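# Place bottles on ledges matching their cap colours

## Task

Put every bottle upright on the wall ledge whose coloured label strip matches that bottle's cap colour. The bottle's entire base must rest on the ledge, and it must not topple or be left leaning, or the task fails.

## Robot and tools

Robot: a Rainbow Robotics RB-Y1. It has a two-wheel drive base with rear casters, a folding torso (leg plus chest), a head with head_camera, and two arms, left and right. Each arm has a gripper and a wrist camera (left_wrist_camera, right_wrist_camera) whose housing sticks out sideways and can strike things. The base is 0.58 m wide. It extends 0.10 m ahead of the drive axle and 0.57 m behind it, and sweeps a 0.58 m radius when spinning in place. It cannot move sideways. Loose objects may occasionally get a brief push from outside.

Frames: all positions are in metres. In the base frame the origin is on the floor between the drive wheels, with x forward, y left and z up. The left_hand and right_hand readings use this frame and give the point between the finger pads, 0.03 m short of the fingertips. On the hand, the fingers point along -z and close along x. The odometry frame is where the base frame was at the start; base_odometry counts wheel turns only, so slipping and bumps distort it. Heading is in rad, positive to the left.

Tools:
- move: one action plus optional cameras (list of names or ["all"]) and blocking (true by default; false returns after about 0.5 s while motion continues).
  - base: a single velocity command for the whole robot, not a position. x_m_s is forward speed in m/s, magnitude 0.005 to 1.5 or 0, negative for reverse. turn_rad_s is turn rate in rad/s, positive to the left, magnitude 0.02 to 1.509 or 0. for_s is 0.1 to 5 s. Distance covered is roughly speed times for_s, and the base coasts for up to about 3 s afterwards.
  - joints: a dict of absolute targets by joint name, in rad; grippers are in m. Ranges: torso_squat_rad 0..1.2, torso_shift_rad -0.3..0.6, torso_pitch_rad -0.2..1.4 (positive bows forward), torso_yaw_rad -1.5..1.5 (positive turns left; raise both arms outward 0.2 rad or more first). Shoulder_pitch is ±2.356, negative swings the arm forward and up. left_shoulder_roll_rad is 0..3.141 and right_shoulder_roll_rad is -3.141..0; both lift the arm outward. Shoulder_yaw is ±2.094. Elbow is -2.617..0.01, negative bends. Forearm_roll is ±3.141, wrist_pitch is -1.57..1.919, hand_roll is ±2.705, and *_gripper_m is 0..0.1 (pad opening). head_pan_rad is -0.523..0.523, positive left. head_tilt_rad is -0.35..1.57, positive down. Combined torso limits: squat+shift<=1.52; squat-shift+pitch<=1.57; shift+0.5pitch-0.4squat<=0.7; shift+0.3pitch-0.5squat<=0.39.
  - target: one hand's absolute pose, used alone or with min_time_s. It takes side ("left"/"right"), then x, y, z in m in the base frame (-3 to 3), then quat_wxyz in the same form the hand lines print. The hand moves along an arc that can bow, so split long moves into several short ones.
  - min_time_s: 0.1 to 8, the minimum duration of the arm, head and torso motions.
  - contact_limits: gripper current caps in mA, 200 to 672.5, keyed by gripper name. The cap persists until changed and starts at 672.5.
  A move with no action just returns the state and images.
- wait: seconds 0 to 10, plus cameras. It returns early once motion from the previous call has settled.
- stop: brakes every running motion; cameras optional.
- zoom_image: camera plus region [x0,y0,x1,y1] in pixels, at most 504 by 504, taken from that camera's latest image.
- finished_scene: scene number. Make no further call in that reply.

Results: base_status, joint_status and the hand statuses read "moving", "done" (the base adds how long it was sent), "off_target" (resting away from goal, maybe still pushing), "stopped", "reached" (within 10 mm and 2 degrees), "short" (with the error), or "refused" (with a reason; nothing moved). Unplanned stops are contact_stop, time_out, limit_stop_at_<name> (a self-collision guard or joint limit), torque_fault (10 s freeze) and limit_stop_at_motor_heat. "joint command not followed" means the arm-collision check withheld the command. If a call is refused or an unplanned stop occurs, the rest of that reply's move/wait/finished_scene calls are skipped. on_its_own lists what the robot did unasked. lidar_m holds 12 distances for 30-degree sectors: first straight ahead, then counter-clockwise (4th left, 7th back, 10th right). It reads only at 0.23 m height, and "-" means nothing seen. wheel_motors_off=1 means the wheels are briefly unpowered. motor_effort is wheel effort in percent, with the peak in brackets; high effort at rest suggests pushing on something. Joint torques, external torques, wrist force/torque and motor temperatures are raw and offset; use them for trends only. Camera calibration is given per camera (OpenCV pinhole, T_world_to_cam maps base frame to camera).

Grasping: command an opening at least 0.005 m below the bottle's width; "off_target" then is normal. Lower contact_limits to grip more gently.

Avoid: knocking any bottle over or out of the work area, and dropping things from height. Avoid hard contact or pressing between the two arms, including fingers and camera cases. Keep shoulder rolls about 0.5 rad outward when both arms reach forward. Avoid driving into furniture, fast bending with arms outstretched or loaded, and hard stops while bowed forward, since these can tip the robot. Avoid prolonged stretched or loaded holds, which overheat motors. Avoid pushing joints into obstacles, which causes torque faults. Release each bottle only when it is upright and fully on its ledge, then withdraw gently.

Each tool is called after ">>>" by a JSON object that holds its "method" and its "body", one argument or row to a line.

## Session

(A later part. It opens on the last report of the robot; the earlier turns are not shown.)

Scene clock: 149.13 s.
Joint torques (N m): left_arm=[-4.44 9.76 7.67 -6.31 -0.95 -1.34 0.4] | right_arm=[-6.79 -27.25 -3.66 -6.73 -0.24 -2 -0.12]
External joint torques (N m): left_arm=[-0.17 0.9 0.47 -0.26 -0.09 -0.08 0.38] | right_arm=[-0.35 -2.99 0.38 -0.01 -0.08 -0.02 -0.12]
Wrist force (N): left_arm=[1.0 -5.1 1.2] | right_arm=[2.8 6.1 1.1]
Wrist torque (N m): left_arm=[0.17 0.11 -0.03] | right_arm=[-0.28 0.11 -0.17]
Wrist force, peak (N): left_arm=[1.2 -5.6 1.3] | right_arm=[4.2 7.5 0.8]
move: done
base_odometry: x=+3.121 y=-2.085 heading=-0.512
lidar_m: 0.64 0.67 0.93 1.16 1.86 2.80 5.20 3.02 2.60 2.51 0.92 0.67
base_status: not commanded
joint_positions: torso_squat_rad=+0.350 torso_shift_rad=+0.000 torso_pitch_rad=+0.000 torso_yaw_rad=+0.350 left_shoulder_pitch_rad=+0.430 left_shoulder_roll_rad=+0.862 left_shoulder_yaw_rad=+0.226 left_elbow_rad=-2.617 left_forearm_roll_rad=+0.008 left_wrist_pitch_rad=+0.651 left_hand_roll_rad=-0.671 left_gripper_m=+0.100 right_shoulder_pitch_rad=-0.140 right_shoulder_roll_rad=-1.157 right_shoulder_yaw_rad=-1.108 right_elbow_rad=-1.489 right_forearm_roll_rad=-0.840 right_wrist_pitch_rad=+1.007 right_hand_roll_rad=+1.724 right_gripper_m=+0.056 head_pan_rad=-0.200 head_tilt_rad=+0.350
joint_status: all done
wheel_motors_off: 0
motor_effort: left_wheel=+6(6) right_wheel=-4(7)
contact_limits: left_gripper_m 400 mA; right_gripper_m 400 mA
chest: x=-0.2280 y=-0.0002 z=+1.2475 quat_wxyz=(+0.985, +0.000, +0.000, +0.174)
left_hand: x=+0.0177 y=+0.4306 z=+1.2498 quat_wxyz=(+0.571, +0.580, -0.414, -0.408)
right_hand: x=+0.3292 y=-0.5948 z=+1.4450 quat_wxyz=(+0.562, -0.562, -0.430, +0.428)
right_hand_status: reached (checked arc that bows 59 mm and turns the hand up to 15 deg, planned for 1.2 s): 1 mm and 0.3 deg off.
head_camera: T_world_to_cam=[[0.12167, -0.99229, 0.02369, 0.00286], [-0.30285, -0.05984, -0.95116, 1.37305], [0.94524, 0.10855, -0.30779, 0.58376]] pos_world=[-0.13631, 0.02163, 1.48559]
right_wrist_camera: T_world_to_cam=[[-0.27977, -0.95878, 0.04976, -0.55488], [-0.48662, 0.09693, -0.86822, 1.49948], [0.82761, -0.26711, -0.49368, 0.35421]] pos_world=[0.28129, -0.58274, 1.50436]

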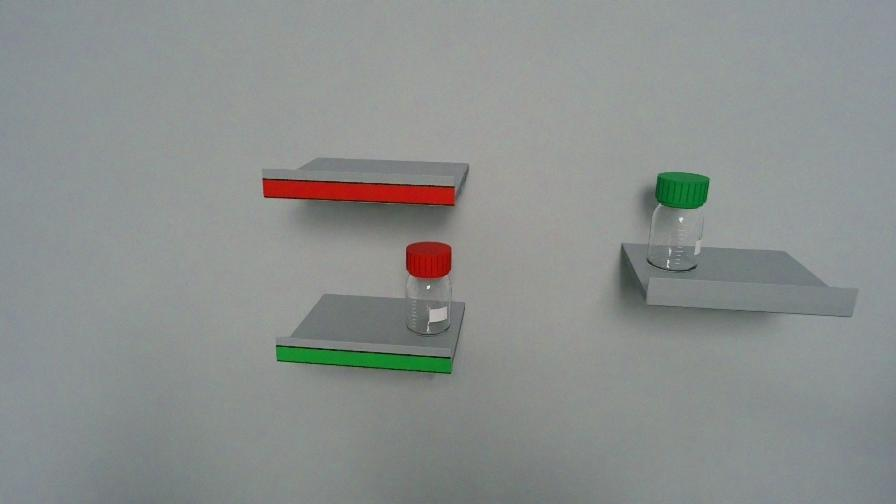

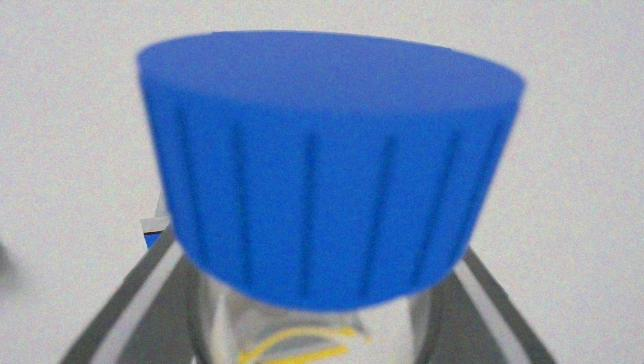

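>>> {"method": "move", "body": {
  "base": {"x_m_s": 0.2, "for_s": 1.15},
  "joints": {"head_pan_rad": -0.52},
  "cameras": ["head_camera", "right_wrist_camera"]
}}

>>> {"method": "move", "body": {
  "target": {"side": "right", "x": 0.33, "y": -0.603, "z": 1.412, "quat_wxyz": [0.561, -0.561, -0.4305, 0.4305]},
  "min_time_s": 0.8,
  "cameras": ["head_camera", "right_wrist_camera"]
}}

Scene clock: 152.37 s.
Joint torques (N m): left_arm=[-4.57 9.41 7.87 -6.22 -0.89 -1.38 0.61] | right_arm=[-6.34 -26.94 -3.9 -6.54 -0.27 -1.99 -0.23]
External joint torques (N m): left_arm=[-0.3 0.55 0.68 -0.16 -0.03 -0.12 0.59] | right_arm=[0.09 -2.68 0.14 0.18 -0.11 0 -0.22]
Wrist force (N): left_arm=[0.9 -5.2 1.2] | right_arm=[2.9 6.4 0.9]
Wrist torque (N m): left_arm=[0.21 0.11 -0.03] | right_arm=[-0.24 0.07 -0.12]
Wrist force, peak (N): left_arm=[0.8 -5.5 1.4] | right_arm=[2.4 7.3 1.6]
move: done
base_odometry: x=+3.324 y=-2.199 heading=-0.511
lidar_m: 0.41 0.43 0.58 1.13 1.95 2.52 5.42 3.18 2.63 1.62 0.60 0.43
base_status: done (sent for 1.17 of 1.17 s)
joint_positions: torso_squat_rad=+0.350 torso_shift_rad=+0.000 torso_pitch_rad=+0.000 torso_yaw_rad=+0.350 left_shoulder_pitch_rad=+0.430 left_shoulder_roll_rad=+0.862 left_shoulder_yaw_rad=+0.226 left_elbow_rad=-2.617 left_forearm_roll_rad=+0.008 left_wrist_pitch_rad=+0.651 left_hand_roll_rad=-0.671 left_gripper_m=+0.100 right_shoulder_pitch_rad=-0.140 right_shoulder_roll_rad=-1.157 right_shoulder_yaw_rad=-1.108 right_elbow_rad=-1.489 right_forearm_roll_rad=-0.840 right_wrist_pitch_rad=+1.007 right_hand_roll_rad=+1.724 right_gripper_m=+0.056 head_pan_rad=-0.520 head_tilt_rad=+0.350
joint_status: all done
wheel_motors_off: 0
motor_effort: left_wheel=+3(23) right_wheel=-6(32)
contact_limits: left_gripper_m 400 mA; right_gripper_m 400 mA
chest: x=-0.2279 y=-0.0002 z=+1.2475 quat_wxyz=(+0.985, +0.000, +0.000, +0.174)
left_hand: x=+0.0178 y=+0.4306 z=+1.2498 quat_wxyz=(+0.571, +0.580, -0.414, -0.408)
right_hand: x=+0.3293 y=-0.5948 z=+1.4450 quat_wxyz=(+0.562, -0.562, -0.430, +0.428)
head_camera: T_world_to_cam=[[-0.19664, -0.98019, 0.02379, -0.06338], [-0.30661, 0.03843, -0.95106, 1.37136], [0.9313, -0.19432, -0.30809, 0.5834]] pos_world=[-0.13531, -0.00146, 1.48549]
right_wrist_camera: T_world_to_cam=[[-0.27971, -0.95879, 0.04987, -0.55503], [-0.48665, 0.09681, -0.86821, 1.49937], [0.82761, -0.26711, -0.49368, 0.35408]] pos_world=[0.28139, -0.58274, 1.50426]

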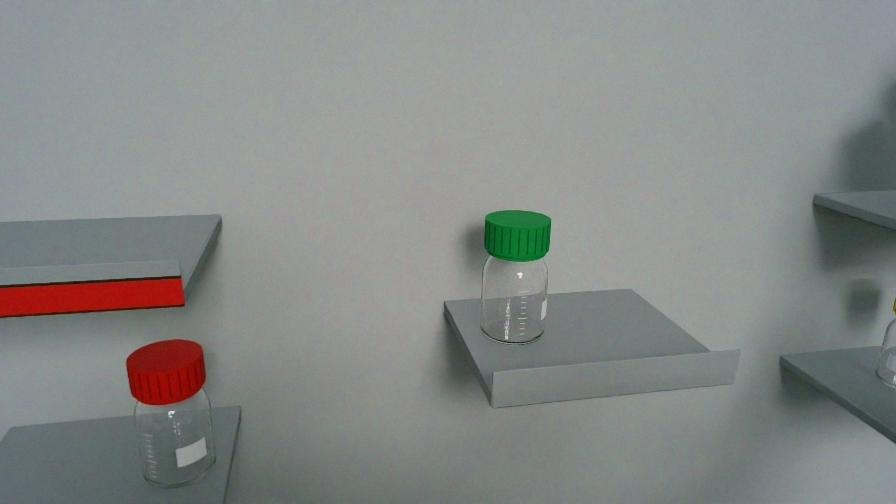

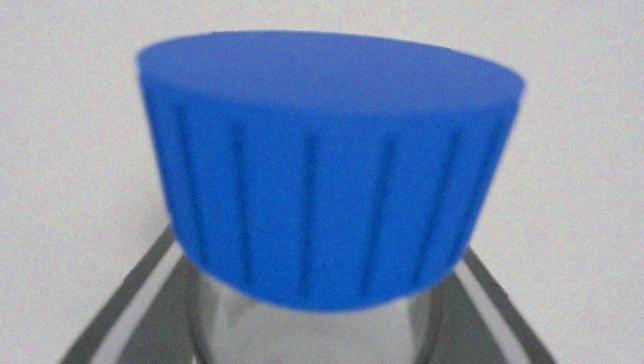

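Scene clock: 153.50 s.
Joint torques (N m): left_arm=[-4.69 9.73 8.12 -6.09 -0.98 -1.32 0.51] | right_arm=[-5.47 -26.63 -5.6 -7.18 -0.39 -2.2 0.12]
External joint torques (N m): left_arm=[-0.42 0.87 0.92 -0.04 -0.12 -0.05 0.5] | right_arm=[0.75 -2.36 -1.61 0.05 -0.15 -0.24 0.13]
Wrist force (N): left_arm=[1.3 -5.1 1.3] | right_arm=[3.1 6.6 0.4]
Wrist torque (N m): left_arm=[0.19 0.16 -0.03] | right_arm=[-0.31 0.09 -0.18]
Wrist force, peak (N): left_arm=[1.1 -5.3 1.2] | right_arm=[3.3 7.1 0.6]
move: done
base_odometry: x=+3.324 y=-2.199 heading=-0.511
lidar_m: 0.41 0.43 0.59 1.12 1.95 2.52 5.43 3.17 2.64 1.63 0.59 0.43
base_status: not commanded
joint_positions: torso_squat_rad=+0.350 torso_shift_rad=+0.000 torso_pitch_rad=+0.000 torso_yaw_rad=+0.350 left_shoulder_pitch_rad=+0.430 left_shoulder_roll_rad=+0.862 left_shoulder_yaw_rad=+0.226 left_elbow_rad=-2.617 left_forearm_roll_rad=+0.008 left_wrist_pitch_rad=+0.651 left_hand_roll_rad=-0.671 left_gripper_m=+0.100 right_shoulder_pitch_rad=-0.110 right_shoulder_roll_rad=-1.083 right_shoulder_yaw_rad=-1.127 right_elbow_rad=-1.493 right_forearm_roll_rad=-0.859 right_wrist_pitch_rad=+0.964 right_hand_roll_rad=+1.785 right_gripper_m=+0.056 head_pan_rad=-0.520 head_tilt_rad=+0.350
joint_status: all done
wheel_motors_off: 0
motor_effort: left_wheel=+3(3) right_wheel=-6(6)
contact_limits: left_gripper_m 400 mA; right_gripper_m 400 mA
chest: x=-0.2279 y=-0.0002 z=+1.2475 quat_wxyz=(+0.985, +0.000, +0.000, +0.174)
left_hand: x=+0.0178 y=+0.4306 z=+1.2498 quat_wxyz=(+0.571, +0.580, -0.414, -0.408)
right_hand: x=+0.3297 y=-0.6033 z=+1.4124 quat_wxyz=(+0.564, -0.561, -0.428, +0.429)
right_hand_status: reached (checked arc that bows 1 mm and turns the hand up to 1 deg, planned for 0.8 s): 1 mm and 0.4 deg off.
head_camera: T_world_to_cam=[[-0.19664, -0.98019, 0.02379, -0.06338], [-0.30661, 0.03843, -0.95106, 1.37136], [0.9313, -0.19432, -0.30809, 0.5834]] pos_world=[-0.13531, -0.00146, 1.48549]
right_wrist_camera: T_world_to_cam=[[-0.28025, -0.95864, 0.04963, -0.56088], [-0.49129, 0.09883, -0.86537, 1.4708], [0.82468, -0.2669, -0.49867, 0.34355]] pos_world=[0.28208, -0.59134, 1.47194]

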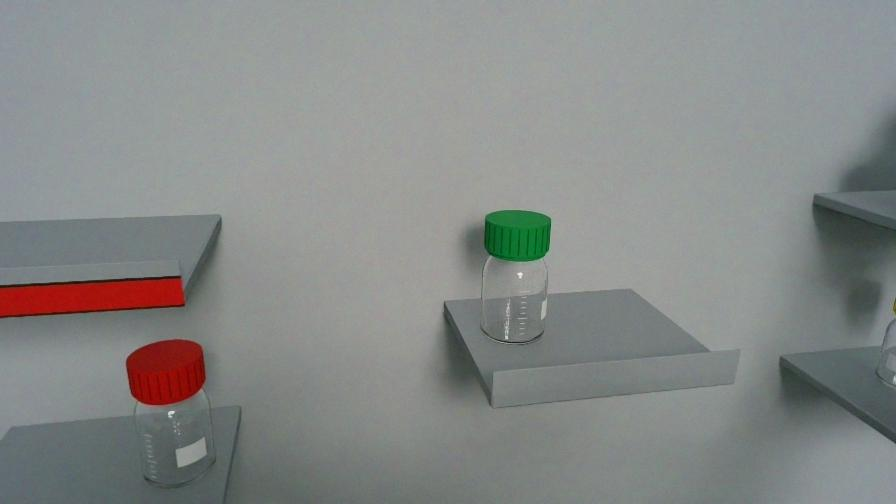

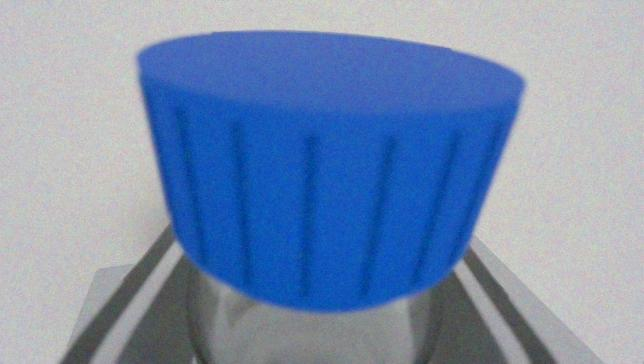

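>>> {"method": "move", "body": {
  "target": {"side": "right", "x": 0.33, "y": -0.603, "z": 1.405, "quat_wxyz": [0.561, -0.561, -0.4305, 0.4305]},
  "min_time_s": 0.6,
  "cameras": []
}}

>>> {"method": "move", "body": {
  "target": {"side": "right", "x": 0.33, "y": -0.603, "z": 1.402, "quat_wxyz": [0.561, -0.561, -0.4305, 0.4305]},
  "min_time_s": 0.5,
  "cameras": []
}}

Scene clock: 155.00 s.
Joint torques (N m): left_arm=[-4.64 9.57 7.88 -6.23 -0.96 -1.25 0.54] | right_arm=[-4.04 -24.79 -4.54 -6.69 -0.62 -1.73 0.06]
External joint torques (N m): left_arm=[-0.37 0.71 0.69 -0.17 -0.1 0.01 0.53] | right_arm=[2.15 -0.59 -0.57 0.65 -0.36 0.23 0.07]
Wrist force (N): left_arm=[1.3 -5.4 1.2] | right_arm=[2.3 4.0 0.4]
Wrist torque (N m): left_arm=[0.22 0.16 -0.04] | right_arm=[-0.20 0.07 -0.16]
Wrist force, peak (N): left_arm=[0.9 -5.5 1.2] | right_arm=[3.2 7.2 1.6]
move: done
base_odometry: x=+3.324 y=-2.199 heading=-0.511
lidar_m: 0.41 0.43 0.60 1.13 1.95 2.52 5.43 3.17 2.63 1.63 0.59 0.43
base_status: not commanded
joint_positions: torso_squat_rad=+0.350 torso_shift_rad=+0.000 torso_pitch_rad=+0.000 torso_yaw_rad=+0.350 left_shoulder_pitch_rad=+0.430 left_shoulder_roll_rad=+0.862 left_shoulder_yaw_rad=+0.226 left_elbow_rad=-2.617 left_forearm_roll_rad=+0.008 left_wrist_pitch_rad=+0.651 left_hand_roll_rad=-0.671 left_gripper_m=+0.100 right_shoulder_pitch_rad=-0.104 right_shoulder_roll_rad=-1.063 right_shoulder_yaw_rad=-1.129 right_elbow_rad=-1.499 right_forearm_roll_rad=-0.870 right_wrist_pitch_rad=+0.950 right_hand_roll_rad=+1.804 right_gripper_m=+0.056 head_pan_rad=-0.520 head_tilt_rad=+0.350
joint_status: all done
wheel_motors_off: 0
motor_effort: left_wheel=+3(3) right_wheel=-5(7)
contact_limits: left_gripper_m 400 mA; right_gripper_m 400 mA
chest: x=-0.2279 y=-0.0002 z=+1.2475 quat_wxyz=(+0.985, +0.000, +0.000, +0.174)
left_hand: x=+0.0178 y=+0.4306 z=+1.2498 quat_wxyz=(+0.571, +0.580, -0.414, -0.408)
right_hand: x=+0.3301 y=-0.6029 z=+1.4054 quat_wxyz=(+0.561, -0.561, -0.430, +0.430)
right_hand_status: reached (checked arc that bows 0 mm and turns the hand up to 0 deg, planned for 0.6 s): 0 mm and 0.0 deg off.

Scene clock: 155.83 s.
Joint torques (N m): left_arm=[-4.46 9.59 7.93 -6.35 -0.89 -1.43 0.45] | right_arm=[-1.47 -18.47 -2.16 -4.54 -0.73 0.79 -0.26]
External joint torques (N m): left_arm=[-0.19 0.73 0.74 -0.29 -0.03 -0.17 0.43] | right_arm=[4.7 5.71 1.81 2.82 -0.47 2.74 -0.26]
Wrist force (N): left_arm=[0.9 -4.9 1.1] | right_arm=[-1.0 -6.8 -3.4]
Wrist torque (N m): left_arm=[0.16 0.12 -0.03] | right_arm=[-0.27 -0.05 0.15]
Wrist force, peak (N): left_arm=[0.9 -5.4 1.4] | right_arm=[-0.1 -7.6 -3.7]
move: done
base_odometry: x=+3.324 y=-2.199 heading=-0.511
lidar_m: 0.41 0.43 0.59 1.13 1.95 2.52 5.42 3.17 2.63 1.62 0.59 0.43
base_status: not commanded
joint_positions: torso_squat_rad=+0.350 torso_shift_rad=+0.000 torso_pitch_rad=+0.000 torso_yaw_rad=+0.350 left_shoulder_pitch_rad=+0.430 left_shoulder_roll_rad=+0.862 left_shoulder_yaw_rad=+0.226 left_elbow_rad=-2.617 left_forearm_roll_rad=+0.008 left_wrist_pitch_rad=+0.651 left_hand_roll_rad=-0.671 left_gripper_m=+0.100 right_shoulder_pitch_rad=-0.102 right_shoulder_roll_rad=-1.056 right_shoulder_yaw_rad=-1.131 right_elbow_rad=-1.502 right_forearm_roll_rad=-0.871 right_wrist_pitch_rad=+0.945 right_hand_roll_rad=+1.809 right_gripper_m=+0.056 head_pan_rad=-0.520 head_tilt_rad=+0.350
joint_status: all done
wheel_motors_off: 0
motor_effort: left_wheel=+3(3) right_wheel=-6(6)
contact_limits: left_gripper_m 400 mA; right_gripper_m 400 mA
chest: x=-0.2280 y=-0.0002 z=+1.2475 quat_wxyz=(+0.985, +0.000, +0.000, +0.174)
left_hand: x=+0.0177 y=+0.4307 z=+1.2498 quat_wxyz=(+0.571, +0.580, -0.414, -0.408)
right_hand: x=+0.3298 y=-0.6027 z=+1.4040 quat_wxyz=(+0.560, -0.562, -0.431, +0.430)
right_hand_status: reached (checked arc that bows 0 mm and turns the hand up to 0 deg, planned for 0.5 s): 2 mm and 0.2 deg off.

>>> {"method": "move", "body": {
  "target": {"side": "right", "x": 0.33, "y": -0.603, "z": 1.4056, "quat_wxyz": [0.561, -0.561, -0.4305, 0.4305]},
  "min_time_s": 0.5,
  "cameras": []
}}

>>> {"method": "move", "body": {
  "joints": {"right_gripper_m": 0.1},
  "cameras": ["right_wrist_camera"]
}}

>>> {"method": "move", "body": {
  "base": {"x_m_s": -0.2, "for_s": 1.5},
  "cameras": ["head_camera", "right_wrist_camera", "left_wrist_camera"]
}}

Scene clock: 157.40 s.
Joint torques (N m): left_arm=[-4.47 9.52 7.78 -6.3 -0.93 -1.27 0.64] | right_arm=[-7.43 -26.75 -1.66 -6.35 -0.3 -1.61 -0.05]
External joint torques (N m): left_arm=[-0.2 0.66 0.58 -0.25 -0.07 -0.01 0.63] | right_arm=[-1.25 -2.54 2.31 0.99 -0.04 0.34 -0.04]
Wrist force (N): left_arm=[1.0 -4.9 1.1] | right_arm=[3.3 5.5 1.2]
Wrist torque (N m): left_arm=[0.17 0.12 -0.02] | right_arm=[-0.28 0.13 0.02]
Wrist force, peak (N): left_arm=[1.1 -5.5 1.1] | right_arm=[-0.5 -7.1 -2.7]
move: done
base_odometry: x=+3.324 y=-2.199 heading=-0.511
lidar_m: 0.41 0.43 0.59 1.13 1.96 2.51 5.42 3.17 2.64 1.63 0.60 0.43
base_status: not commanded
joint_positions: torso_squat_rad=+0.350 torso_shift_rad=+0.000 torso_pitch_rad=+0.000 torso_yaw_rad=+0.350 left_shoulder_pitch_rad=+0.430 left_shoulder_roll_rad=+0.862 left_shoulder_yaw_rad=+0.226 left_elbow_rad=-2.617 left_forearm_roll_rad=+0.008 left_wrist_pitch_rad=+0.651 left_hand_roll_rad=-0.671 left_gripper_m=+0.100 right_shoulder_pitch_rad=-0.103 right_shoulder_roll_rad=-1.063 right_shoulder_yaw_rad=-1.130 right_elbow_rad=-1.497 right_forearm_roll_rad=-0.871 right_wrist_pitch_rad=+0.950 right_hand_roll_rad=+1.805 right_gripper_m=+0.056 head_pan_rad=-0.520 head_tilt_rad=+0.350
joint_status: all done
wheel_motors_off: 0
motor_effort: left_wheel=+3(3) right_wheel=-5(7)
contact_limits: left_gripper_m 400 mA; right_gripper_m 400 mA
chest: x=-0.2280 y=-0.0002 z=+1.2475 quat_wxyz=(+0.985, +0.000, +0.000, +0.174)
left_hand: x=+0.0177 y=+0.4306 z=+1.2498 quat_wxyz=(+0.571, +0.580, -0.414, -0.408)
right_hand: x=+0.3299 y=-0.6032 z=+1.4055 quat_wxyz=(+0.561, -0.561, -0.430, +0.430)
right_hand_status: reached (checked arc that bows 0 mm and turns the hand up to 0 deg, planned for 0.5 s): 0 mm and 0.0 deg off.

Scene clock: 158.40 s.
Joint torques (N m): left_arm=[-4.24 9.64 7.75 -6.06 -0.9 -1.2 0.57] | right_arm=[-7.29 -27.07 -1.72 -6.46 -0.06 -1.83 -0.06]
External joint torques (N m): left_arm=[0.03 0.78 0.55 0 -0.04 0.07 0.56] | right_arm=[-1.11 -2.85 2.26 0.88 0.2 0.13 -0.05]
Wrist force (N): left_arm=[1.0 -5.1 1.2] | right_arm=[2.6 5.2 1.2]
Wrist torque (N m): left_arm=[0.20 0.13 -0.05] | right_arm=[-0.31 0.03 0.00]
Wrist force, peak (N): left_arm=[1.1 -5.3 1.4] | right_arm=[3.1 5.7 1.2]
move: done
base_odometry: x=+3.324 y=-2.199 heading=-0.511
lidar_m: 0.41 0.42 0.59 1.12 1.96 2.52 5.43 3.17 2.63 1.63 0.59 0.43
base_status: not commanded
joint_positions: torso_squat_rad=+0.350 torso_shift_rad=+0.000 torso_pitch_rad=+0.000 torso_yaw_rad=+0.350 left_shoulder_pitch_rad=+0.430 left_shoulder_roll_rad=+0.862 left_shoulder_yaw_rad=+0.226 left_elbow_rad=-2.617 left_forearm_roll_rad=+0.008 left_wrist_pitch_rad=+0.651 left_hand_roll_rad=-0.671 left_gripper_m=+0.100 right_shoulder_pitch_rad=-0.103 right_shoulder_roll_rad=-1.063 right_shoulder_yaw_rad=-1.130 right_elbow_rad=-1.497 right_forearm_roll_rad=-0.871 right_wrist_pitch_rad=+0.950 right_hand_roll_rad=+1.805 right_gripper_m=+0.100 head_pan_rad=-0.520 head_tilt_rad=+0.350
joint_status: all done
wheel_motors_off: 0
motor_effort: left_wheel=+3(3) right_wheel=-6(7)
contact_limits: left_gripper_m 400 mA; right_gripper_m 400 mA
chest: x=-0.2280 y=-0.0002 z=+1.2475 quat_wxyz=(+0.985, +0.000, +0.000, +0.174)
left_hand: x=+0.0177 y=+0.4306 z=+1.2498 quat_wxyz=(+0.571, +0.580, -0.414, -0.408)
right_hand: x=+0.3299 y=-0.6031 z=+1.4055 quat_wxyz=(+0.561, -0.561, -0.430, +0.430)
right_wrist_camera: T_world_to_cam=[[-0.27495, -0.96008, 0.05141, -0.56541], [-0.48872, 0.09351, -0.86741, 1.46383], [0.82798, -0.26363, -0.49492, 0.33568]] pos_world=[0.28201, -0.59123, 1.46496]

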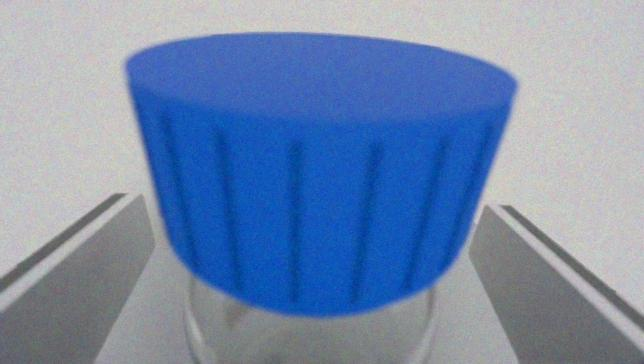

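Scene clock: 160.87 s.
Joint torques (N m): left_arm=[-4.48 9.59 8.23 -6.13 -1.05 -1.33 0.49] | right_arm=[-7.09 -26.52 -2.12 -6.27 -0.08 -1.78 -0.42]
External joint torques (N m): left_arm=[-0.21 0.73 1.04 -0.07 -0.19 -0.07 0.47] | right_arm=[-0.9 -2.3 1.85 1.07 0.18 0.17 -0.41]
Wrist force (N): left_arm=[1.1 -5.0 1.2] | right_arm=[2.6 5.3 0.9]
Wrist torque (N m): left_arm=[0.17 0.14 -0.03] | right_arm=[-0.32 0.01 -0.03]
Wrist force, peak (N): left_arm=[1.1 -5.5 1.1] | right_arm=[3.1 5.8 0.6]
move: done
base_odometry: x=+3.063 y=-2.052 heading=-0.510
lidar_m: 0.71 0.74 1.02 1.24 1.84 2.75 5.13 3.01 2.61 2.53 1.01 0.74
base_status: done (sent for 1.5 of 1.5 s)
joint_positions: torso_squat_rad=+0.350 torso_shift_rad=+0.000 torso_pitch_rad=+0.000 torso_yaw_rad=+0.350 left_shoulder_pitch_rad=+0.430 left_shoulder_roll_rad=+0.862 left_shoulder_yaw_rad=+0.226 left_elbow_rad=-2.617 left_forearm_roll_rad=+0.008 left_wrist_pitch_rad=+0.651 left_hand_roll_rad=-0.671 left_gripper_m=+0.100 right_shoulder_pitch_rad=-0.104 right_shoulder_roll_rad=-1.063 right_shoulder_yaw_rad=-1.130 right_elbow_rad=-1.497 right_forearm_roll_rad=-0.871 right_wrist_pitch_rad=+0.950 right_hand_roll_rad=+1.805 right_gripper_m=+0.100 head_pan_rad=-0.520 head_tilt_rad=+0.350
joint_status: not commanded
wheel_motors_off: 0
motor_effort: left_wheel=+7(22) right_wheel=-3(24)
contact_limits: left_gripper_m 400 mA; right_gripper_m 400 mA
chest: x=-0.2281 y=-0.0002 z=+1.2475 quat_wxyz=(+0.985, +0.000, +0.000, +0.174)
left_hand: x=+0.0176 y=+0.4306 z=+1.2498 quat_wxyz=(+0.571, +0.580, -0.414, -0.408)
right_hand: x=+0.3298 y=-0.6031 z=+1.4057 quat_wxyz=(+0.561, -0.561, -0.431, +0.430)
pictures: head_camera, left_wrist_camera, right_wrist_camera
head_camera: T_world_to_cam=[[-0.19662, -0.98019, 0.02382, -0.06337], [-0.30633, 0.03833, -0.95115, 1.37148], [0.9314, -0.19431, -0.30779, 0.58317]] pos_world=[-0.13551, -0.00136, 1.48549]
left_wrist_camera: T_world_to_cam=[[0.29112, -0.95667, -0.00576, 0.41297], [-0.43611, -0.12735, -0.89084, 1.20317], [0.8515, 0.26185, -0.45429, 0.51432]] pos_world=[-0.03345, 0.41363, 1.30786]
right_wrist_camera: T_world_to_cam=[[-0.27488, -0.9601, 0.05152, -0.56563], [-0.4885, 0.09331, -0.86756, 1.46399], [0.82814, -0.26364, -0.49466, 0.33542]] pos_world=[0.28191, -0.59123, 1.46516]

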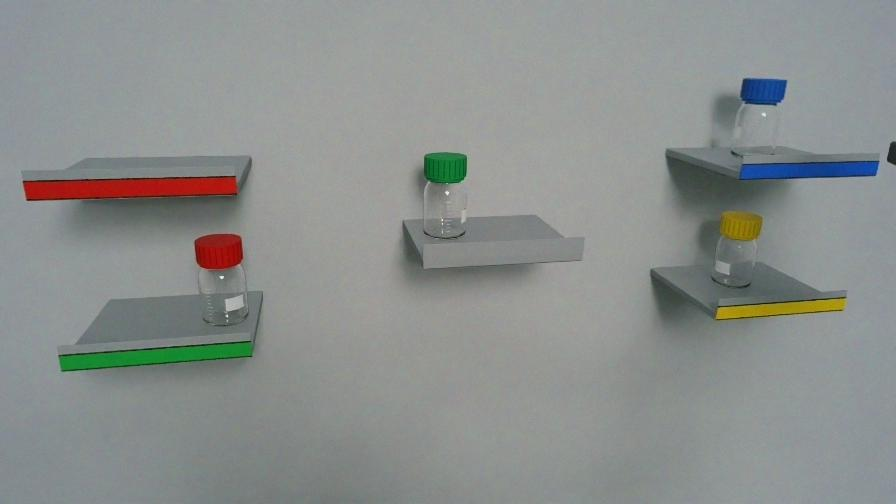

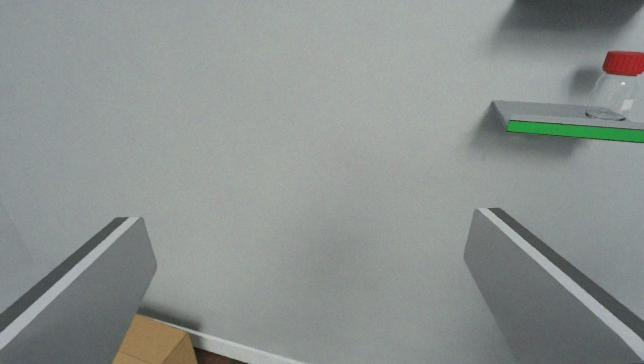

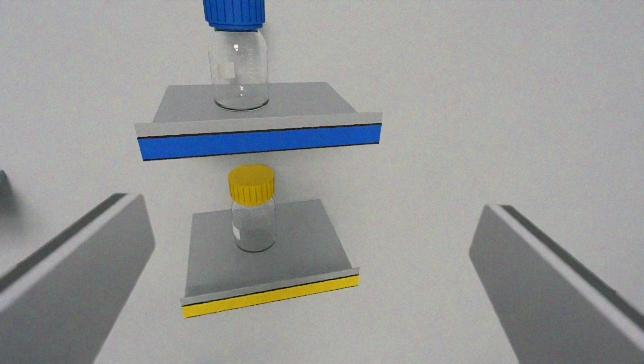

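>>> {"method": "move", "body": {
  "joints": {"torso_yaw_rad": 0.0, "head_pan_rad": 0.1, "head_tilt_rad": 0.45, "left_shoulder_pitch_rad": 0.031, "left_shoulder_roll_rad": 0.641, "left_shoulder_yaw_rad": -0.042, "left_elbow_rad": -2.235, "left_forearm_roll_rad": -0.094, "left_wrist_pitch_rad": 0.635, "left_hand_roll_rad": -0.857, "right_shoulder_pitch_rad": 0.414, "right_shoulder_roll_rad": -0.806, "right_shoulder_yaw_rad": -0.241, "right_elbow_rad": -2.6, "right_forearm_roll_rad": -0.078, "right_wrist_pitch_rad": 0.652, "right_hand_roll_rad": 0.772},
  "min_time_s": 1.5,
  "cameras": []
}}

>>> {"method": "move", "body": {
  "target": {"side": "left", "x": 0.28, "y": 0.124, "z": 1.217, "quat_wxyz": [0.5, 0.5, -0.5, -0.5]},
  "min_time_s": 1.2,
  "cameras": ["head_camera", "left_wrist_camera"]
}}

Scene clock: 173.40 s.
Joint torques (N m): left_arm=[-11.39 7.89 5.64 -7.73 -0.92 -1.6 0.08] | right_arm=[-3.48 -9.68 -5.09 -5.56 0.55 -1.26 0.23]
External joint torques (N m): left_arm=[-1.03 -0.24 -1.26 0.45 -0.23 -0.06 0.07] | right_arm=[0.48 -0.19 1.89 0.62 -0.4 0.14 0.24]
Wrist force (N): left_arm=[1.0 -5.1 0.9] | right_arm=[3.0 4.1 1.3]
Wrist torque (N m): left_arm=[0.21 0.13 -0.03] | right_arm=[-0.19 0.05 0.00]
Wrist force, peak (N): left_arm=[1.4 -5.6 1.0] | right_arm=[3.6 5.7 0.7]
move: done
base_odometry: x=+3.063 y=-2.052 heading=-0.510
lidar_m: 0.71 0.74 1.02 1.23 1.84 2.75 5.13 3.01 2.60 2.53 1.01 0.74
base_status: not commanded
joint_positions: torso_squat_rad=+0.350 torso_shift_rad=+0.000 torso_pitch_rad=+0.000 torso_yaw_rad=+0.000 left_shoulder_pitch_rad=+0.031 left_shoulder_roll_rad=+0.641 left_shoulder_yaw_rad=-0.042 left_elbow_rad=-2.235 left_forearm_roll_rad=-0.094 left_wrist_pitch_rad=+0.635 left_hand_roll_rad=-0.857 left_gripper_m=+0.100 right_shoulder_pitch_rad=+0.414 right_shoulder_roll_rad=-0.806 right_shoulder_yaw_rad=-0.241 right_elbow_rad=-2.600 right_forearm_roll_rad=-0.078 right_wrist_pitch_rad=+0.652 right_hand_roll_rad=+0.772 right_gripper_m=+0.100 head_pan_rad=+0.100 head_tilt_rad=+0.450
joint_status: all done
wheel_motors_off: 0
motor_effort: left_wheel=+7(8) right_wheel=-5(6)
contact_limits: left_gripper_m 400 mA; right_gripper_m 400 mA
chest: x=-0.2281 y=-0.0002 z=+1.2475 quat_wxyz=(+1.000, +0.000, +0.000, +0.000)
left_hand: x=+0.2496 y=+0.3000 z=+1.2012 quat_wxyz=(+0.499, +0.503, -0.500, -0.499)
right_hand: x=+0.1528 y=-0.3263 z=+1.2450 quat_wxyz=(+0.497, -0.499, -0.503, +0.500)

Scene clock: 174.93 s.
Joint torques (N m): left_arm=[-14.36 -0.27 1.54 -8.25 -0.85 -1.72 0.06] | right_arm=[-3.61 -9.82 -4.91 -5.25 0.78 -1.26 0.08]
External joint torques (N m): left_arm=[-0.4 0.37 -1.45 0.8 0.03 -0.06 0.05] | right_arm=[0.35 -0.33 2.07 0.93 -0.16 0.14 0.09]
Wrist force (N): left_arm=[1.1 -5.3 1.0] | right_arm=[3.5 4.3 0.7]
Wrist torque (N m): left_arm=[0.20 0.15 -0.02] | right_arm=[-0.26 0.13 -0.01]
Wrist force, peak (N): left_arm=[1.5 -5.3 1.3] | right_arm=[3.5 4.6 0.7]
move: done
base_odometry: x=+3.063 y=-2.052 heading=-0.510
lidar_m: 0.70 0.73 1.02 1.23 1.84 2.75 5.13 3.01 2.61 2.54 1.01 0.74
base_status: not commanded
joint_positions: torso_squat_rad=+0.350 torso_shift_rad=+0.000 torso_pitch_rad=+0.000 torso_yaw_rad=+0.000 left_shoulder_pitch_rad=-0.288 left_shoulder_roll_rad=+0.173 left_shoulder_yaw_rad=-0.386 left_elbow_rad=-2.129 left_forearm_roll_rad=-0.523 left_wrist_pitch_rad=+0.940 left_hand_roll_rad=-0.948 left_gripper_m=+0.100 right_shoulder_pitch_rad=+0.414 right_shoulder_roll_rad=-0.806 right_shoulder_yaw_rad=-0.241 right_elbow_rad=-2.600 right_forearm_roll_rad=-0.078 right_wrist_pitch_rad=+0.652 right_hand_roll_rad=+0.772 right_gripper_m=+0.100 head_pan_rad=+0.100 head_tilt_rad=+0.450
joint_status: all done
wheel_motors_off: 0
motor_effort: left_wheel=+8(8) right_wheel=-5(6)
contact_limits: left_gripper_m 400 mA; right_gripper_m 400 mA
chest: x=-0.2281 y=-0.0002 z=+1.2475 quat_wxyz=(+1.000, +0.000, +0.000, +0.000)
left_hand: x=+0.2792 y=+0.1237 z=+1.2171 quat_wxyz=(+0.499, +0.499, -0.500, -0.502)
left_hand_status: reached (checked arc that bows 19 mm and turns the hand up to 3 deg, planned for 1.2 s): 1 mm and 0.2 deg off.
right_hand: x=+0.1528 y=-0.3262 z=+1.2450 quat_wxyz=(+0.497, -0.499, -0.503, +0.500)
head_camera: T_world_to_cam=[[0.07445, -0.99687, 0.0265, -0.01859], [-0.39818, -0.05408, -0.91571, 1.3019], [0.91428, 0.05762, -0.40096, 0.71193]] pos_world=[-0.13112, 0.01085, 1.47811]
left_wrist_camera: T_world_to_cam=[[-0.03964, -0.99919, -0.00628, 0.14128], [-0.46838, 0.02413, -0.8832, 1.23005], [0.88264, -0.03207, -0.46896, 0.40255]] pos_world=[0.22643, 0.1244, 1.27604]

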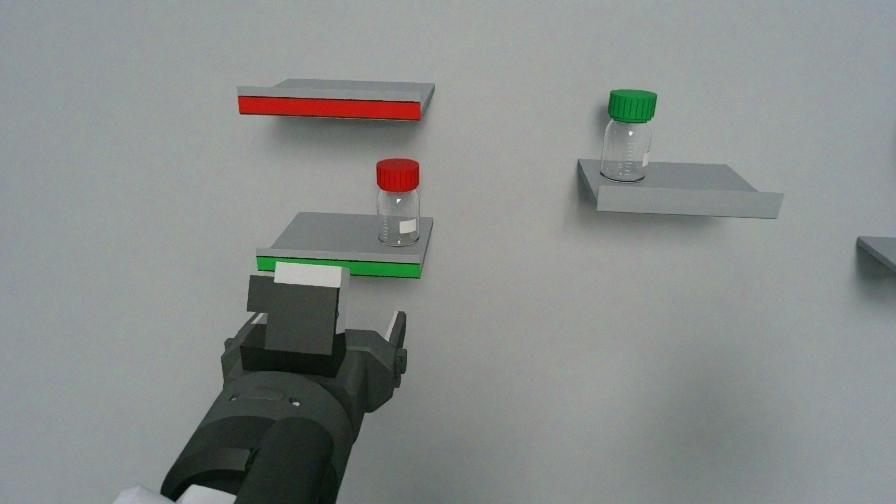

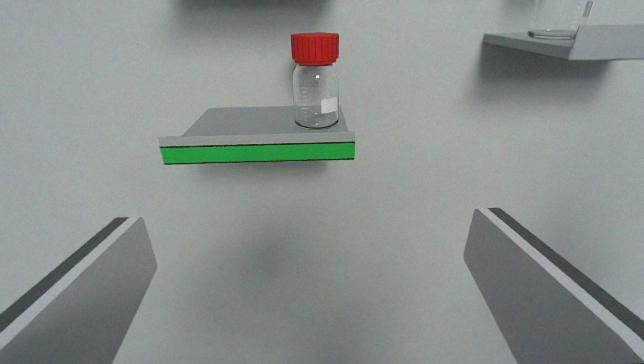

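>>> {"method": "move", "body": {
  "target": {"side": "left", "x": 0.36, "y": 0.1165, "z": 1.217, "quat_wxyz": [0.5, 0.5, -0.5, -0.5]},
  "min_time_s": 0.8,
  "cameras": []
}}

>>> {"method": "move", "body": {
  "base": {"x_m_s": 0.2, "for_s": 0.95},
  "cameras": ["head_camera", "left_wrist_camera"]
}}

Scene clock: 176.90 s.
Joint torques (N m): left_arm=[-18.17 0.54 4.45 -9.18 -0.91 -1.34 0.34] | right_arm=[-3.42 -10.07 -5.15 -5.55 0.77 -1.37 0.14]
External joint torques (N m): left_arm=[0.15 -0.34 0.87 0.35 -0.05 0.21 0.32] | right_arm=[0.54 -0.58 1.83 0.63 -0.18 0.04 0.15]
Wrist force (N): left_arm=[0.9 -5.4 0.9] | right_arm=[3.4 4.3 0.7]
Wrist torque (N m): left_arm=[0.24 0.10 -0.16] | right_arm=[-0.18 0.11 -0.01]
Wrist force, peak (N): left_arm=[1.2 -6.1 0.9] | right_arm=[3.7 4.8 1.4]
move: done
base_odometry: x=+3.063 y=-2.052 heading=-0.510
lidar_m: 0.71 0.74 1.02 1.24 1.84 2.75 5.13 3.01 2.61 2.54 1.01 0.74
base_status: not commanded
joint_positions: torso_squat_rad=+0.350 torso_shift_rad=+0.000 torso_pitch_rad=+0.000 torso_yaw_rad=+0.000 left_shoulder_pitch_rad=-0.524 left_shoulder_roll_rad=+0.156 left_shoulder_yaw_rad=-0.305 left_elbow_rad=-1.756 left_forearm_roll_rad=-0.509 left_wrist_pitch_rad=+0.805 left_hand_roll_rad=-0.861 left_gripper_m=+0.100 right_shoulder_pitch_rad=+0.414 right_shoulder_roll_rad=-0.806 right_shoulder_yaw_rad=-0.241 right_elbow_rad=-2.600 right_forearm_roll_rad=-0.078 right_wrist_pitch_rad=+0.652 right_hand_roll_rad=+0.772 right_gripper_m=+0.100 head_pan_rad=+0.100 head_tilt_rad=+0.450
joint_status: all done
wheel_motors_off: 0
motor_effort: left_wheel=+7(8) right_wheel=-5(6)
contact_limits: left_gripper_m 400 mA; right_gripper_m 400 mA
chest: x=-0.2281 y=-0.0002 z=+1.2475 quat_wxyz=(+1.000, +0.000, +0.000, +0.000)
left_hand: x=+0.3597 y=+0.1164 z=+1.2173 quat_wxyz=(+0.500, +0.500, -0.500, -0.500)
left_hand_status: reached (checked arc that bows 13 mm and turns the hand up to 2 deg, planned for 0.8 s): 0 mm and 0.0 deg off.
right_hand: x=+0.1529 y=-0.3263 z=+1.2450 quat_wxyz=(+0.497, -0.499, -0.503, +0.500)

Scene clock: 178.93 s.
Joint torques (N m): left_arm=[-19.03 0.71 4.22 -9.52 -0.94 -1.52 0.43] | right_arm=[-3.18 -9.7 -4.62 -5.74 0.82 -1.23 -0.02]
External joint torques (N m): left_arm=[-0.71 -0.17 0.64 0.01 -0.08 0.03 0.42] | right_arm=[0.78 -0.21 2.36 0.44 -0.13 0.17 -0.02]
Wrist force (N): left_arm=[1.2 -5.0 0.9] | right_arm=[3.2 3.6 1.0]
Wrist torque (N m): left_arm=[0.18 0.13 -0.17] | right_arm=[-0.17 0.10 0.01]
Wrist force, peak (N): left_arm=[1.0 -5.4 1.2] | right_arm=[3.9 5.0 1.2]
move: done
base_odometry: x=+3.231 y=-2.147 heading=-0.510
lidar_m: 0.51 0.54 0.74 1.13 1.92 2.45 5.32 3.10 2.62 2.02 0.74 0.54
base_status: done (sent for 0.97 of 0.97 s)
joint_positions: torso_squat_rad=+0.350 torso_shift_rad=+0.000 torso_pitch_rad=+0.000 torso_yaw_rad=+0.000 left_shoulder_pitch_rad=-0.524 left_shoulder_roll_rad=+0.156 left_shoulder_yaw_rad=-0.305 left_elbow_rad=-1.756 left_forearm_roll_rad=-0.509 left_wrist_pitch_rad=+0.805 left_hand_roll_rad=-0.861 left_gripper_m=+0.100 right_shoulder_pitch_rad=+0.414 right_shoulder_roll_rad=-0.806 right_shoulder_yaw_rad=-0.241 right_elbow_rad=-2.600 right_forearm_roll_rad=-0.078 right_wrist_pitch_rad=+0.652 right_hand_roll_rad=+0.772 right_gripper_m=+0.100 head_pan_rad=+0.100 head_tilt_rad=+0.450
joint_status: not commanded
wheel_motors_off: 0
motor_effort: left_wheel=+2(28) right_wheel=-5(27)
contact_limits: left_gripper_m 400 mA; right_gripper_m 400 mA
chest: x=-0.2280 y=-0.0002 z=+1.2475 quat_wxyz=(+1.000, +0.000, +0.000, +0.000)
left_hand: x=+0.3597 y=+0.1164 z=+1.2171 quat_wxyz=(+0.500, +0.500, -0.500, -0.500)
right_hand: x=+0.1529 y=-0.3263 z=+1.2449 quat_wxyz=(+0.497, -0.499, -0.503, +0.500)
head_camera: T_world_to_cam=[[0.07446, -0.99687, 0.02648, -0.01857], [-0.39839, -0.05408, -0.91562, 1.30182], [0.91419, 0.05762, -0.40117, 0.71204]] pos_world=[-0.13092, 0.01085, 1.47811]
left_wrist_camera: T_world_to_cam=[[-0.03666, -0.99931, -0.00542, 0.13508], [-0.4669, 0.02192, -0.88404, 1.26868], [0.88355, -0.02988, -0.46738, 0.32874]] pos_world=[0.30684, 0.117, 1.27594]

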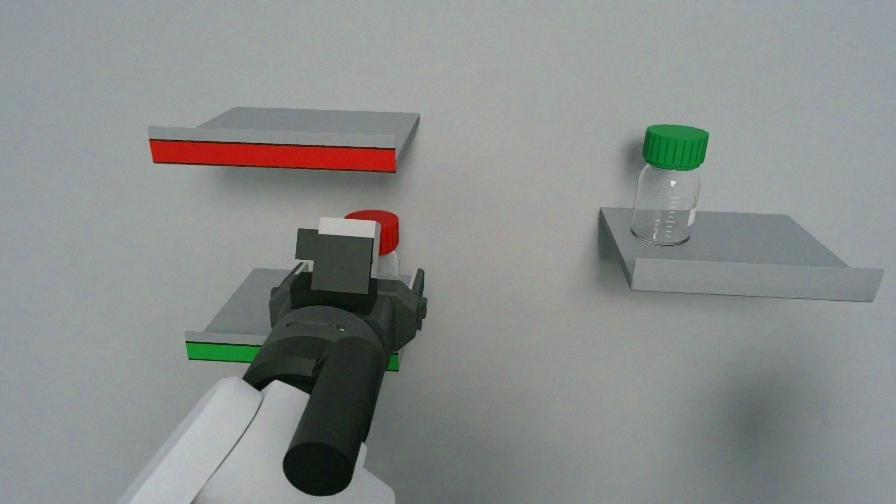

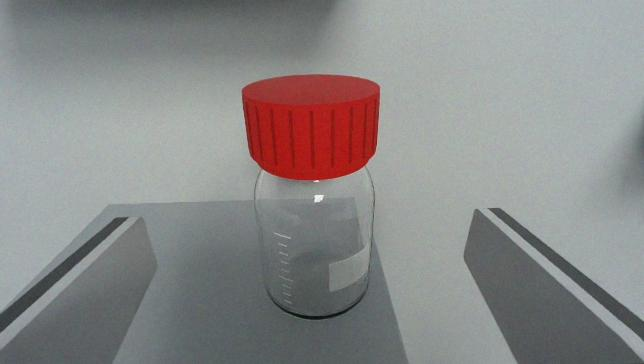

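>>> {"method": "move", "body": {
  "target": {"side": "left", "x": 0.36, "y": 0.1155, "z": 1.209, "quat_wxyz": [0.5, 0.5, -0.5, -0.5]},
  "min_time_s": 0.5,
  "cameras": []
}}

>>> {"method": "move", "body": {
  "base": {"x_m_s": 0.1, "for_s": 0.62},
  "cameras": ["head_camera", "left_wrist_camera"]
}}

>>> {"method": "zoom_image", "body": {
  "camera": "head_camera",
  "region": [200, 180, 500, 400]
}}

Scene clock: 182.53 s.
Joint torques (N m): left_arm=[-18.15 0.15 1.34 -8.82 -1.12 -1.76 0.52] | right_arm=[-2.93 -10.22 -4.58 -5.79 0.75 -1.11 0.11]
External joint torques (N m): left_arm=[0.08 -0.55 -2.12 0.84 -0.26 -0.24 0.5] | right_arm=[1.02 -0.73 2.4 0.39 -0.2 0.29 0.11]
Wrist force (N): left_arm=[0.9 -5.2 0.9] | right_arm=[2.5 4.6 0.4]
Wrist torque (N m): left_arm=[0.21 0.10 -0.15] | right_arm=[-0.29 -0.02 -0.02]
Wrist force, peak (N): left_arm=[0.8 -5.4 1.1] | right_arm=[3.7 5.5 0.5]
move: done
base_odometry: x=+3.231 y=-2.147 heading=-0.510
lidar_m: 0.52 0.54 0.75 1.13 1.91 2.44 5.32 3.09 2.62 2.02 0.73 0.53
base_status: not commanded
joint_positions: torso_squat_rad=+0.350 torso_shift_rad=+0.000 torso_pitch_rad=+0.000 torso_yaw_rad=+0.000 left_shoulder_pitch_rad=-0.510 left_shoulder_roll_rad=+0.148 left_shoulder_yaw_rad=-0.308 left_elbow_rad=-1.741 left_forearm_roll_rad=-0.531 left_wrist_pitch_rad=+0.782 left_hand_roll_rad=-0.846 left_gripper_m=+0.100 right_shoulder_pitch_rad=+0.414 right_shoulder_roll_rad=-0.806 right_shoulder_yaw_rad=-0.241 right_elbow_rad=-2.600 right_forearm_roll_rad=-0.078 right_wrist_pitch_rad=+0.652 right_hand_roll_rad=+0.772 right_gripper_m=+0.100 head_pan_rad=+0.100 head_tilt_rad=+0.450
joint_status: all done
wheel_motors_off: 0
motor_effort: left_wheel=+2(3) right_wheel=-4(5)
contact_limits: left_gripper_m 400 mA; right_gripper_m 400 mA
chest: x=-0.2280 y=-0.0002 z=+1.2475 quat_wxyz=(+1.000, +0.000, +0.000, +0.000)
left_hand: x=+0.3599 y=+0.1156 z=+1.2095 quat_wxyz=(+0.500, +0.500, -0.500, -0.500)
left_hand_status: reached (checked arc that bows 0 mm and turns the hand up to 0 deg, planned for 0.5 s): 0 mm and 0.0 deg off.
right_hand: x=+0.1529 y=-0.3263 z=+1.2449 quat_wxyz=(+0.497, -0.499, -0.503, +0.500)

Scene clock: 183.73 s.
Joint torques (N m): left_arm=[-18.62 0.47 1.37 -9.4 -1.01 -1.59 0.53] | right_arm=[-3.48 -9.66 -5.45 -5.67 0.77 -1.14 0.2]
External joint torques (N m): left_arm=[-0.4 -0.22 -2.09 0.26 -0.15 -0.07 0.52] | right_arm=[0.48 -0.17 1.53 0.5 -0.17 0.27 0.21]
Wrist force (N): left_arm=[0.8 -5.2 1.1] | right_arm=[3.4 3.8 0.5]
Wrist torque (N m): left_arm=[0.21 0.09 -0.17] | right_arm=[-0.13 0.07 -0.03]
Wrist force, peak (N): left_arm=[1.0 -5.4 1.4] | right_arm=[3.9 5.0 0.9]
move: done
base_odometry: x=+3.287 y=-2.178 heading=-0.509
lidar_m: 0.45 0.48 0.66 1.13 1.93 2.50 5.38 3.15 2.63 1.78 0.65 0.48
base_status: done (sent for 0.63 of 0.63 s)
joint_positions: torso_squat_rad=+0.350 torso_shift_rad=+0.000 torso_pitch_rad=+0.000 torso_yaw_rad=+0.000 left_shoulder_pitch_rad=-0.510 left_shoulder_roll_rad=+0.148 left_shoulder_yaw_rad=-0.308 left_elbow_rad=-1.741 left_forearm_roll_rad=-0.531 left_wrist_pitch_rad=+0.782 left_hand_roll_rad=-0.846 left_gripper_m=+0.100 right_shoulder_pitch_rad=+0.414 right_shoulder_roll_rad=-0.806 right_shoulder_yaw_rad=-0.241 right_elbow_rad=-2.600 right_forearm_roll_rad=-0.078 right_wrist_pitch_rad=+0.652 right_hand_roll_rad=+0.772 right_gripper_m=+0.100 head_pan_rad=+0.100 head_tilt_rad=+0.450
joint_status: not commanded
wheel_motors_off: 0
motor_effort: left_wheel=+3(34) right_wheel=-4(14)
contact_limits: left_gripper_m 400 mA; right_gripper_m 400 mA
chest: x=-0.2279 y=-0.0002 z=+1.2475 quat_wxyz=(+1.000, +0.000, +0.000, +0.000)
left_hand: x=+0.3600 y=+0.1156 z=+1.2093 quat_wxyz=(+0.500, +0.500, -0.500, -0.500)
right_hand: x=+0.1530 y=-0.3262 z=+1.2449 quat_wxyz=(+0.497, -0.499, -0.503, +0.500)
head_camera: T_world_to_cam=[[0.07445, -0.99687, 0.02648, -0.01857], [-0.39839, -0.05407, -0.91562, 1.30182], [0.91419, 0.05762, -0.40117, 0.71204]] pos_world=[-0.13092, 0.01085, 1.47811]
left_wrist_camera: T_world_to_cam=[[-0.03639, -0.99932, -0.00532, 0.13404], [-0.46718, 0.02172, -0.88389, 1.26187], [0.88341, -0.02968, -0.46766, 0.32518]] pos_world=[0.30713, 0.1162, 1.26814]

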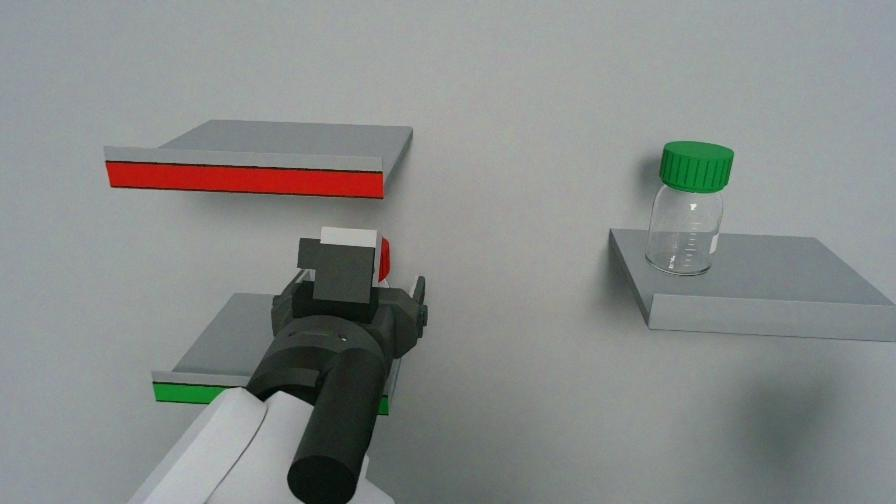

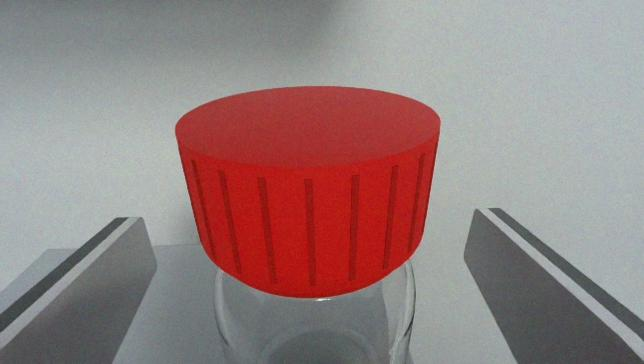

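Scaled by 1.680 from the camera's image (finer frame: 1280x720).

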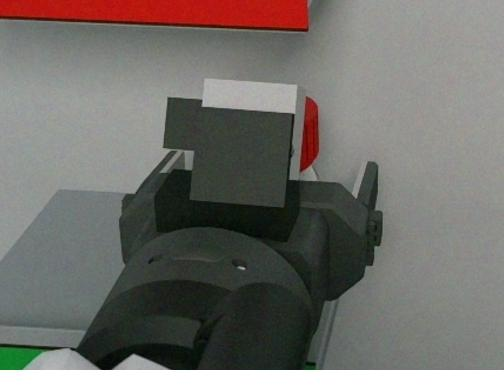

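>>> {"method": "move", "body": {
  "joints": {"left_gripper_m": 0.045},
  "cameras": ["left_wrist_camera"]
}}

>>> {"method": "move", "body": {
  "target": {"side": "left", "x": 0.36, "y": 0.1155, "z": 1.234, "quat_wxyz": [0.5, 0.5, -0.5, -0.5]},
  "min_time_s": 0.7,
  "cameras": ["head_camera", "left_wrist_camera"]
}}

>>> {"method": "zoom_image", "body": {
  "camera": "head_camera",
  "region": [150, 100, 500, 400]
}}

Scene clock: 185.47 s.
Joint torques (N m): left_arm=[-18.39 0.65 1.78 -9.41 -0.99 -1.59 0.63] | right_arm=[-3.57 -10.62 -4.7 -5.76 1 -1.33 0.1]
External joint torques (N m): left_arm=[-0.17 -0.04 -1.68 0.25 -0.13 -0.06 0.61] | right_arm=[0.39 -1.13 2.28 0.42 0.05 0.07 0.11]
Wrist force (N): left_arm=[1.9 -4.6 1.4] | right_arm=[2.7 4.4 0.1]
Wrist torque (N m): left_arm=[0.19 0.11 -0.14] | right_arm=[-0.25 0.04 0.01]
Wrist force, peak (N): left_arm=[0.8 -5.4 1.1] | right_arm=[3.3 5.2 0.6]
move: off_target
base_odometry: x=+3.287 y=-2.178 heading=-0.509
lidar_m: 0.45 0.48 0.65 1.13 1.93 2.49 5.38 3.15 2.63 1.77 0.66 0.48
base_status: not commanded
joint_positions: torso_squat_rad=+0.350 torso_shift_rad=+0.000 torso_pitch_rad=+0.000 torso_yaw_rad=+0.000 left_shoulder_pitch_rad=-0.510 left_shoulder_roll_rad=+0.148 left_shoulder_yaw_rad=-0.308 left_elbow_rad=-1.741 left_forearm_roll_rad=-0.531 left_wrist_pitch_rad=+0.782 left_hand_roll_rad=-0.846 left_gripper_m=+0.055 right_shoulder_pitch_rad=+0.414 right_shoulder_roll_rad=-0.806 right_shoulder_yaw_rad=-0.241 right_elbow_rad=-2.600 right_forearm_roll_rad=-0.078 right_wrist_pitch_rad=+0.652 right_hand_roll_rad=+0.772 right_gripper_m=+0.100 head_pan_rad=+0.100 head_tilt_rad=+0.450
joint_status: left_gripper_m off_target (ended at +0.055, target +0.045)
wheel_motors_off: 0
motor_effort: left_wheel=+3(3) right_wheel=-4(5)
contact_limits: left_gripper_m 400 mA; right_gripper_m 400 mA
chest: x=-0.2279 y=-0.0002 z=+1.2475 quat_wxyz=(+1.000, +0.000, +0.000, +0.000)
left_hand: x=+0.3600 y=+0.1156 z=+1.2093 quat_wxyz=(+0.500, +0.500, -0.500, -0.500)
right_hand: x=+0.1530 y=-0.3262 z=+1.2449 quat_wxyz=(+0.497, -0.499, -0.503, +0.500)
left_wrist_camera: T_world_to_cam=[[-0.03648, -0.99932, -0.00528, 0.13401], [-0.46718, 0.02172, -0.88389, 1.26187], [0.88341, -0.02978, -0.46765, 0.32519]] pos_world=[0.30713, 0.1162, 1.26814]

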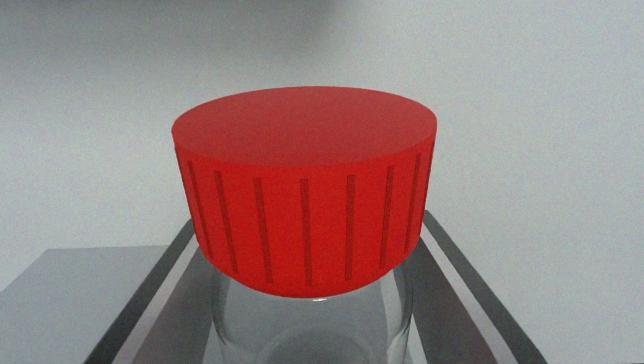

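Scene clock: 186.50 s.
Joint torques (N m): left_arm=[-20.76 3.09 5.48 -10.63 -1.03 -1.79 0] | right_arm=[-3.25 -9.98 -4.8 -5.64 0.64 -1.32 0.26]
External joint torques (N m): left_arm=[-2.18 1.94 1.74 -1.37 -0.15 -0.21 -0.01] | right_arm=[0.71 -0.49 2.19 0.54 -0.3 0.08 0.27]
Wrist force (N): left_arm=[1.2 -6.8 1.1] | right_arm=[3.0 4.5 0.6]
Wrist torque (N m): left_arm=[0.18 0.14 -0.01] | right_arm=[-0.25 0.07 -0.02]
Wrist force, peak (N): left_arm=[1.2 -7.1 1.1] | right_arm=[3.8 5.0 1.1]
move: done
base_odometry: x=+3.287 y=-2.178 heading=-0.509
lidar_m: 0.45 0.48 0.64 1.13 1.93 2.48 5.38 3.14 2.63 1.77 0.65 0.47
base_status: not commanded
joint_positions: torso_squat_rad=+0.350 torso_shift_rad=+0.000 torso_pitch_rad=+0.000 torso_yaw_rad=+0.000 left_shoulder_pitch_rad=-0.559 left_shoulder_roll_rad=+0.163 left_shoulder_yaw_rad=-0.299 left_elbow_rad=-1.777 left_forearm_roll_rad=-0.473 left_wrist_pitch_rad=+0.853 left_hand_roll_rad=-0.889 left_gripper_m=+0.055 right_shoulder_pitch_rad=+0.414 right_shoulder_roll_rad=-0.806 right_shoulder_yaw_rad=-0.241 right_elbow_rad=-2.600 right_forearm_roll_rad=-0.078 right_wrist_pitch_rad=+0.652 right_hand_roll_rad=+0.772 right_gripper_m=+0.100 head_pan_rad=+0.100 head_tilt_rad=+0.450
joint_status: all done
wheel_motors_off: 0
motor_effort: left_wheel=+3(3) right_wheel=-4(5)
contact_limits: left_gripper_m 400 mA; right_gripper_m 400 mA
chest: x=-0.2279 y=-0.0002 z=+1.2475 quat_wxyz=(+1.000, +0.000, +0.000, +0.000)
left_hand: x=+0.3600 y=+0.1152 z=+1.2338 quat_wxyz=(+0.500, +0.500, -0.500, -0.500)
left_hand_status: reached (checked arc that bows 1 mm and turns the hand up to 0 deg, planned for 0.7 s): 0 mm and 0.0 deg off.
right_hand: x=+0.1530 y=-0.3262 z=+1.2449 quat_wxyz=(+0.497, -0.499, -0.503, +0.500)
head_camera: T_world_to_cam=[[0.07445, -0.99687, 0.02648, -0.01857], [-0.39839, -0.05407, -0.91562, 1.30182], [0.91419, 0.05762, -0.40117, 0.71204]] pos_world=[-0.13092, 0.01085, 1.47811]
left_wrist_camera: T_world_to_cam=[[-0.03638, -0.99933, -0.00511, 0.13349], [-0.46707, 0.02152, -0.88396, 1.28356], [0.88347, -0.02978, -0.46754, 0.33655]] pos_world=[0.30703, 0.1158, 1.29264]

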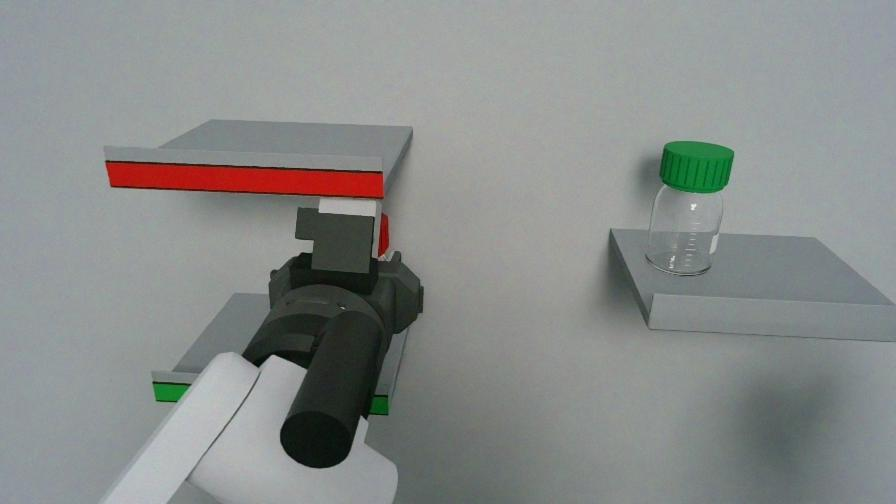

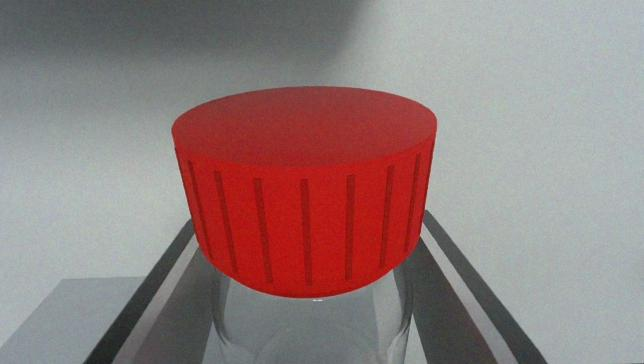

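Scaled by 1.440 from the camera's image (finer frame: 1280x720).

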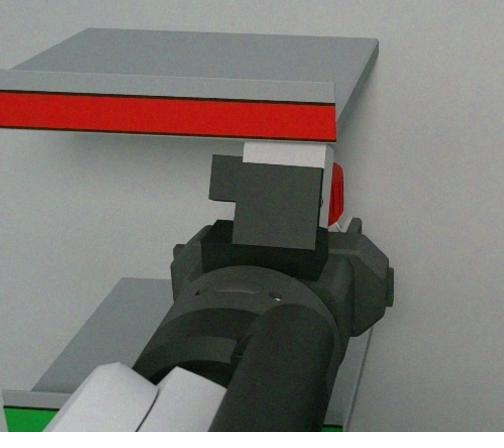

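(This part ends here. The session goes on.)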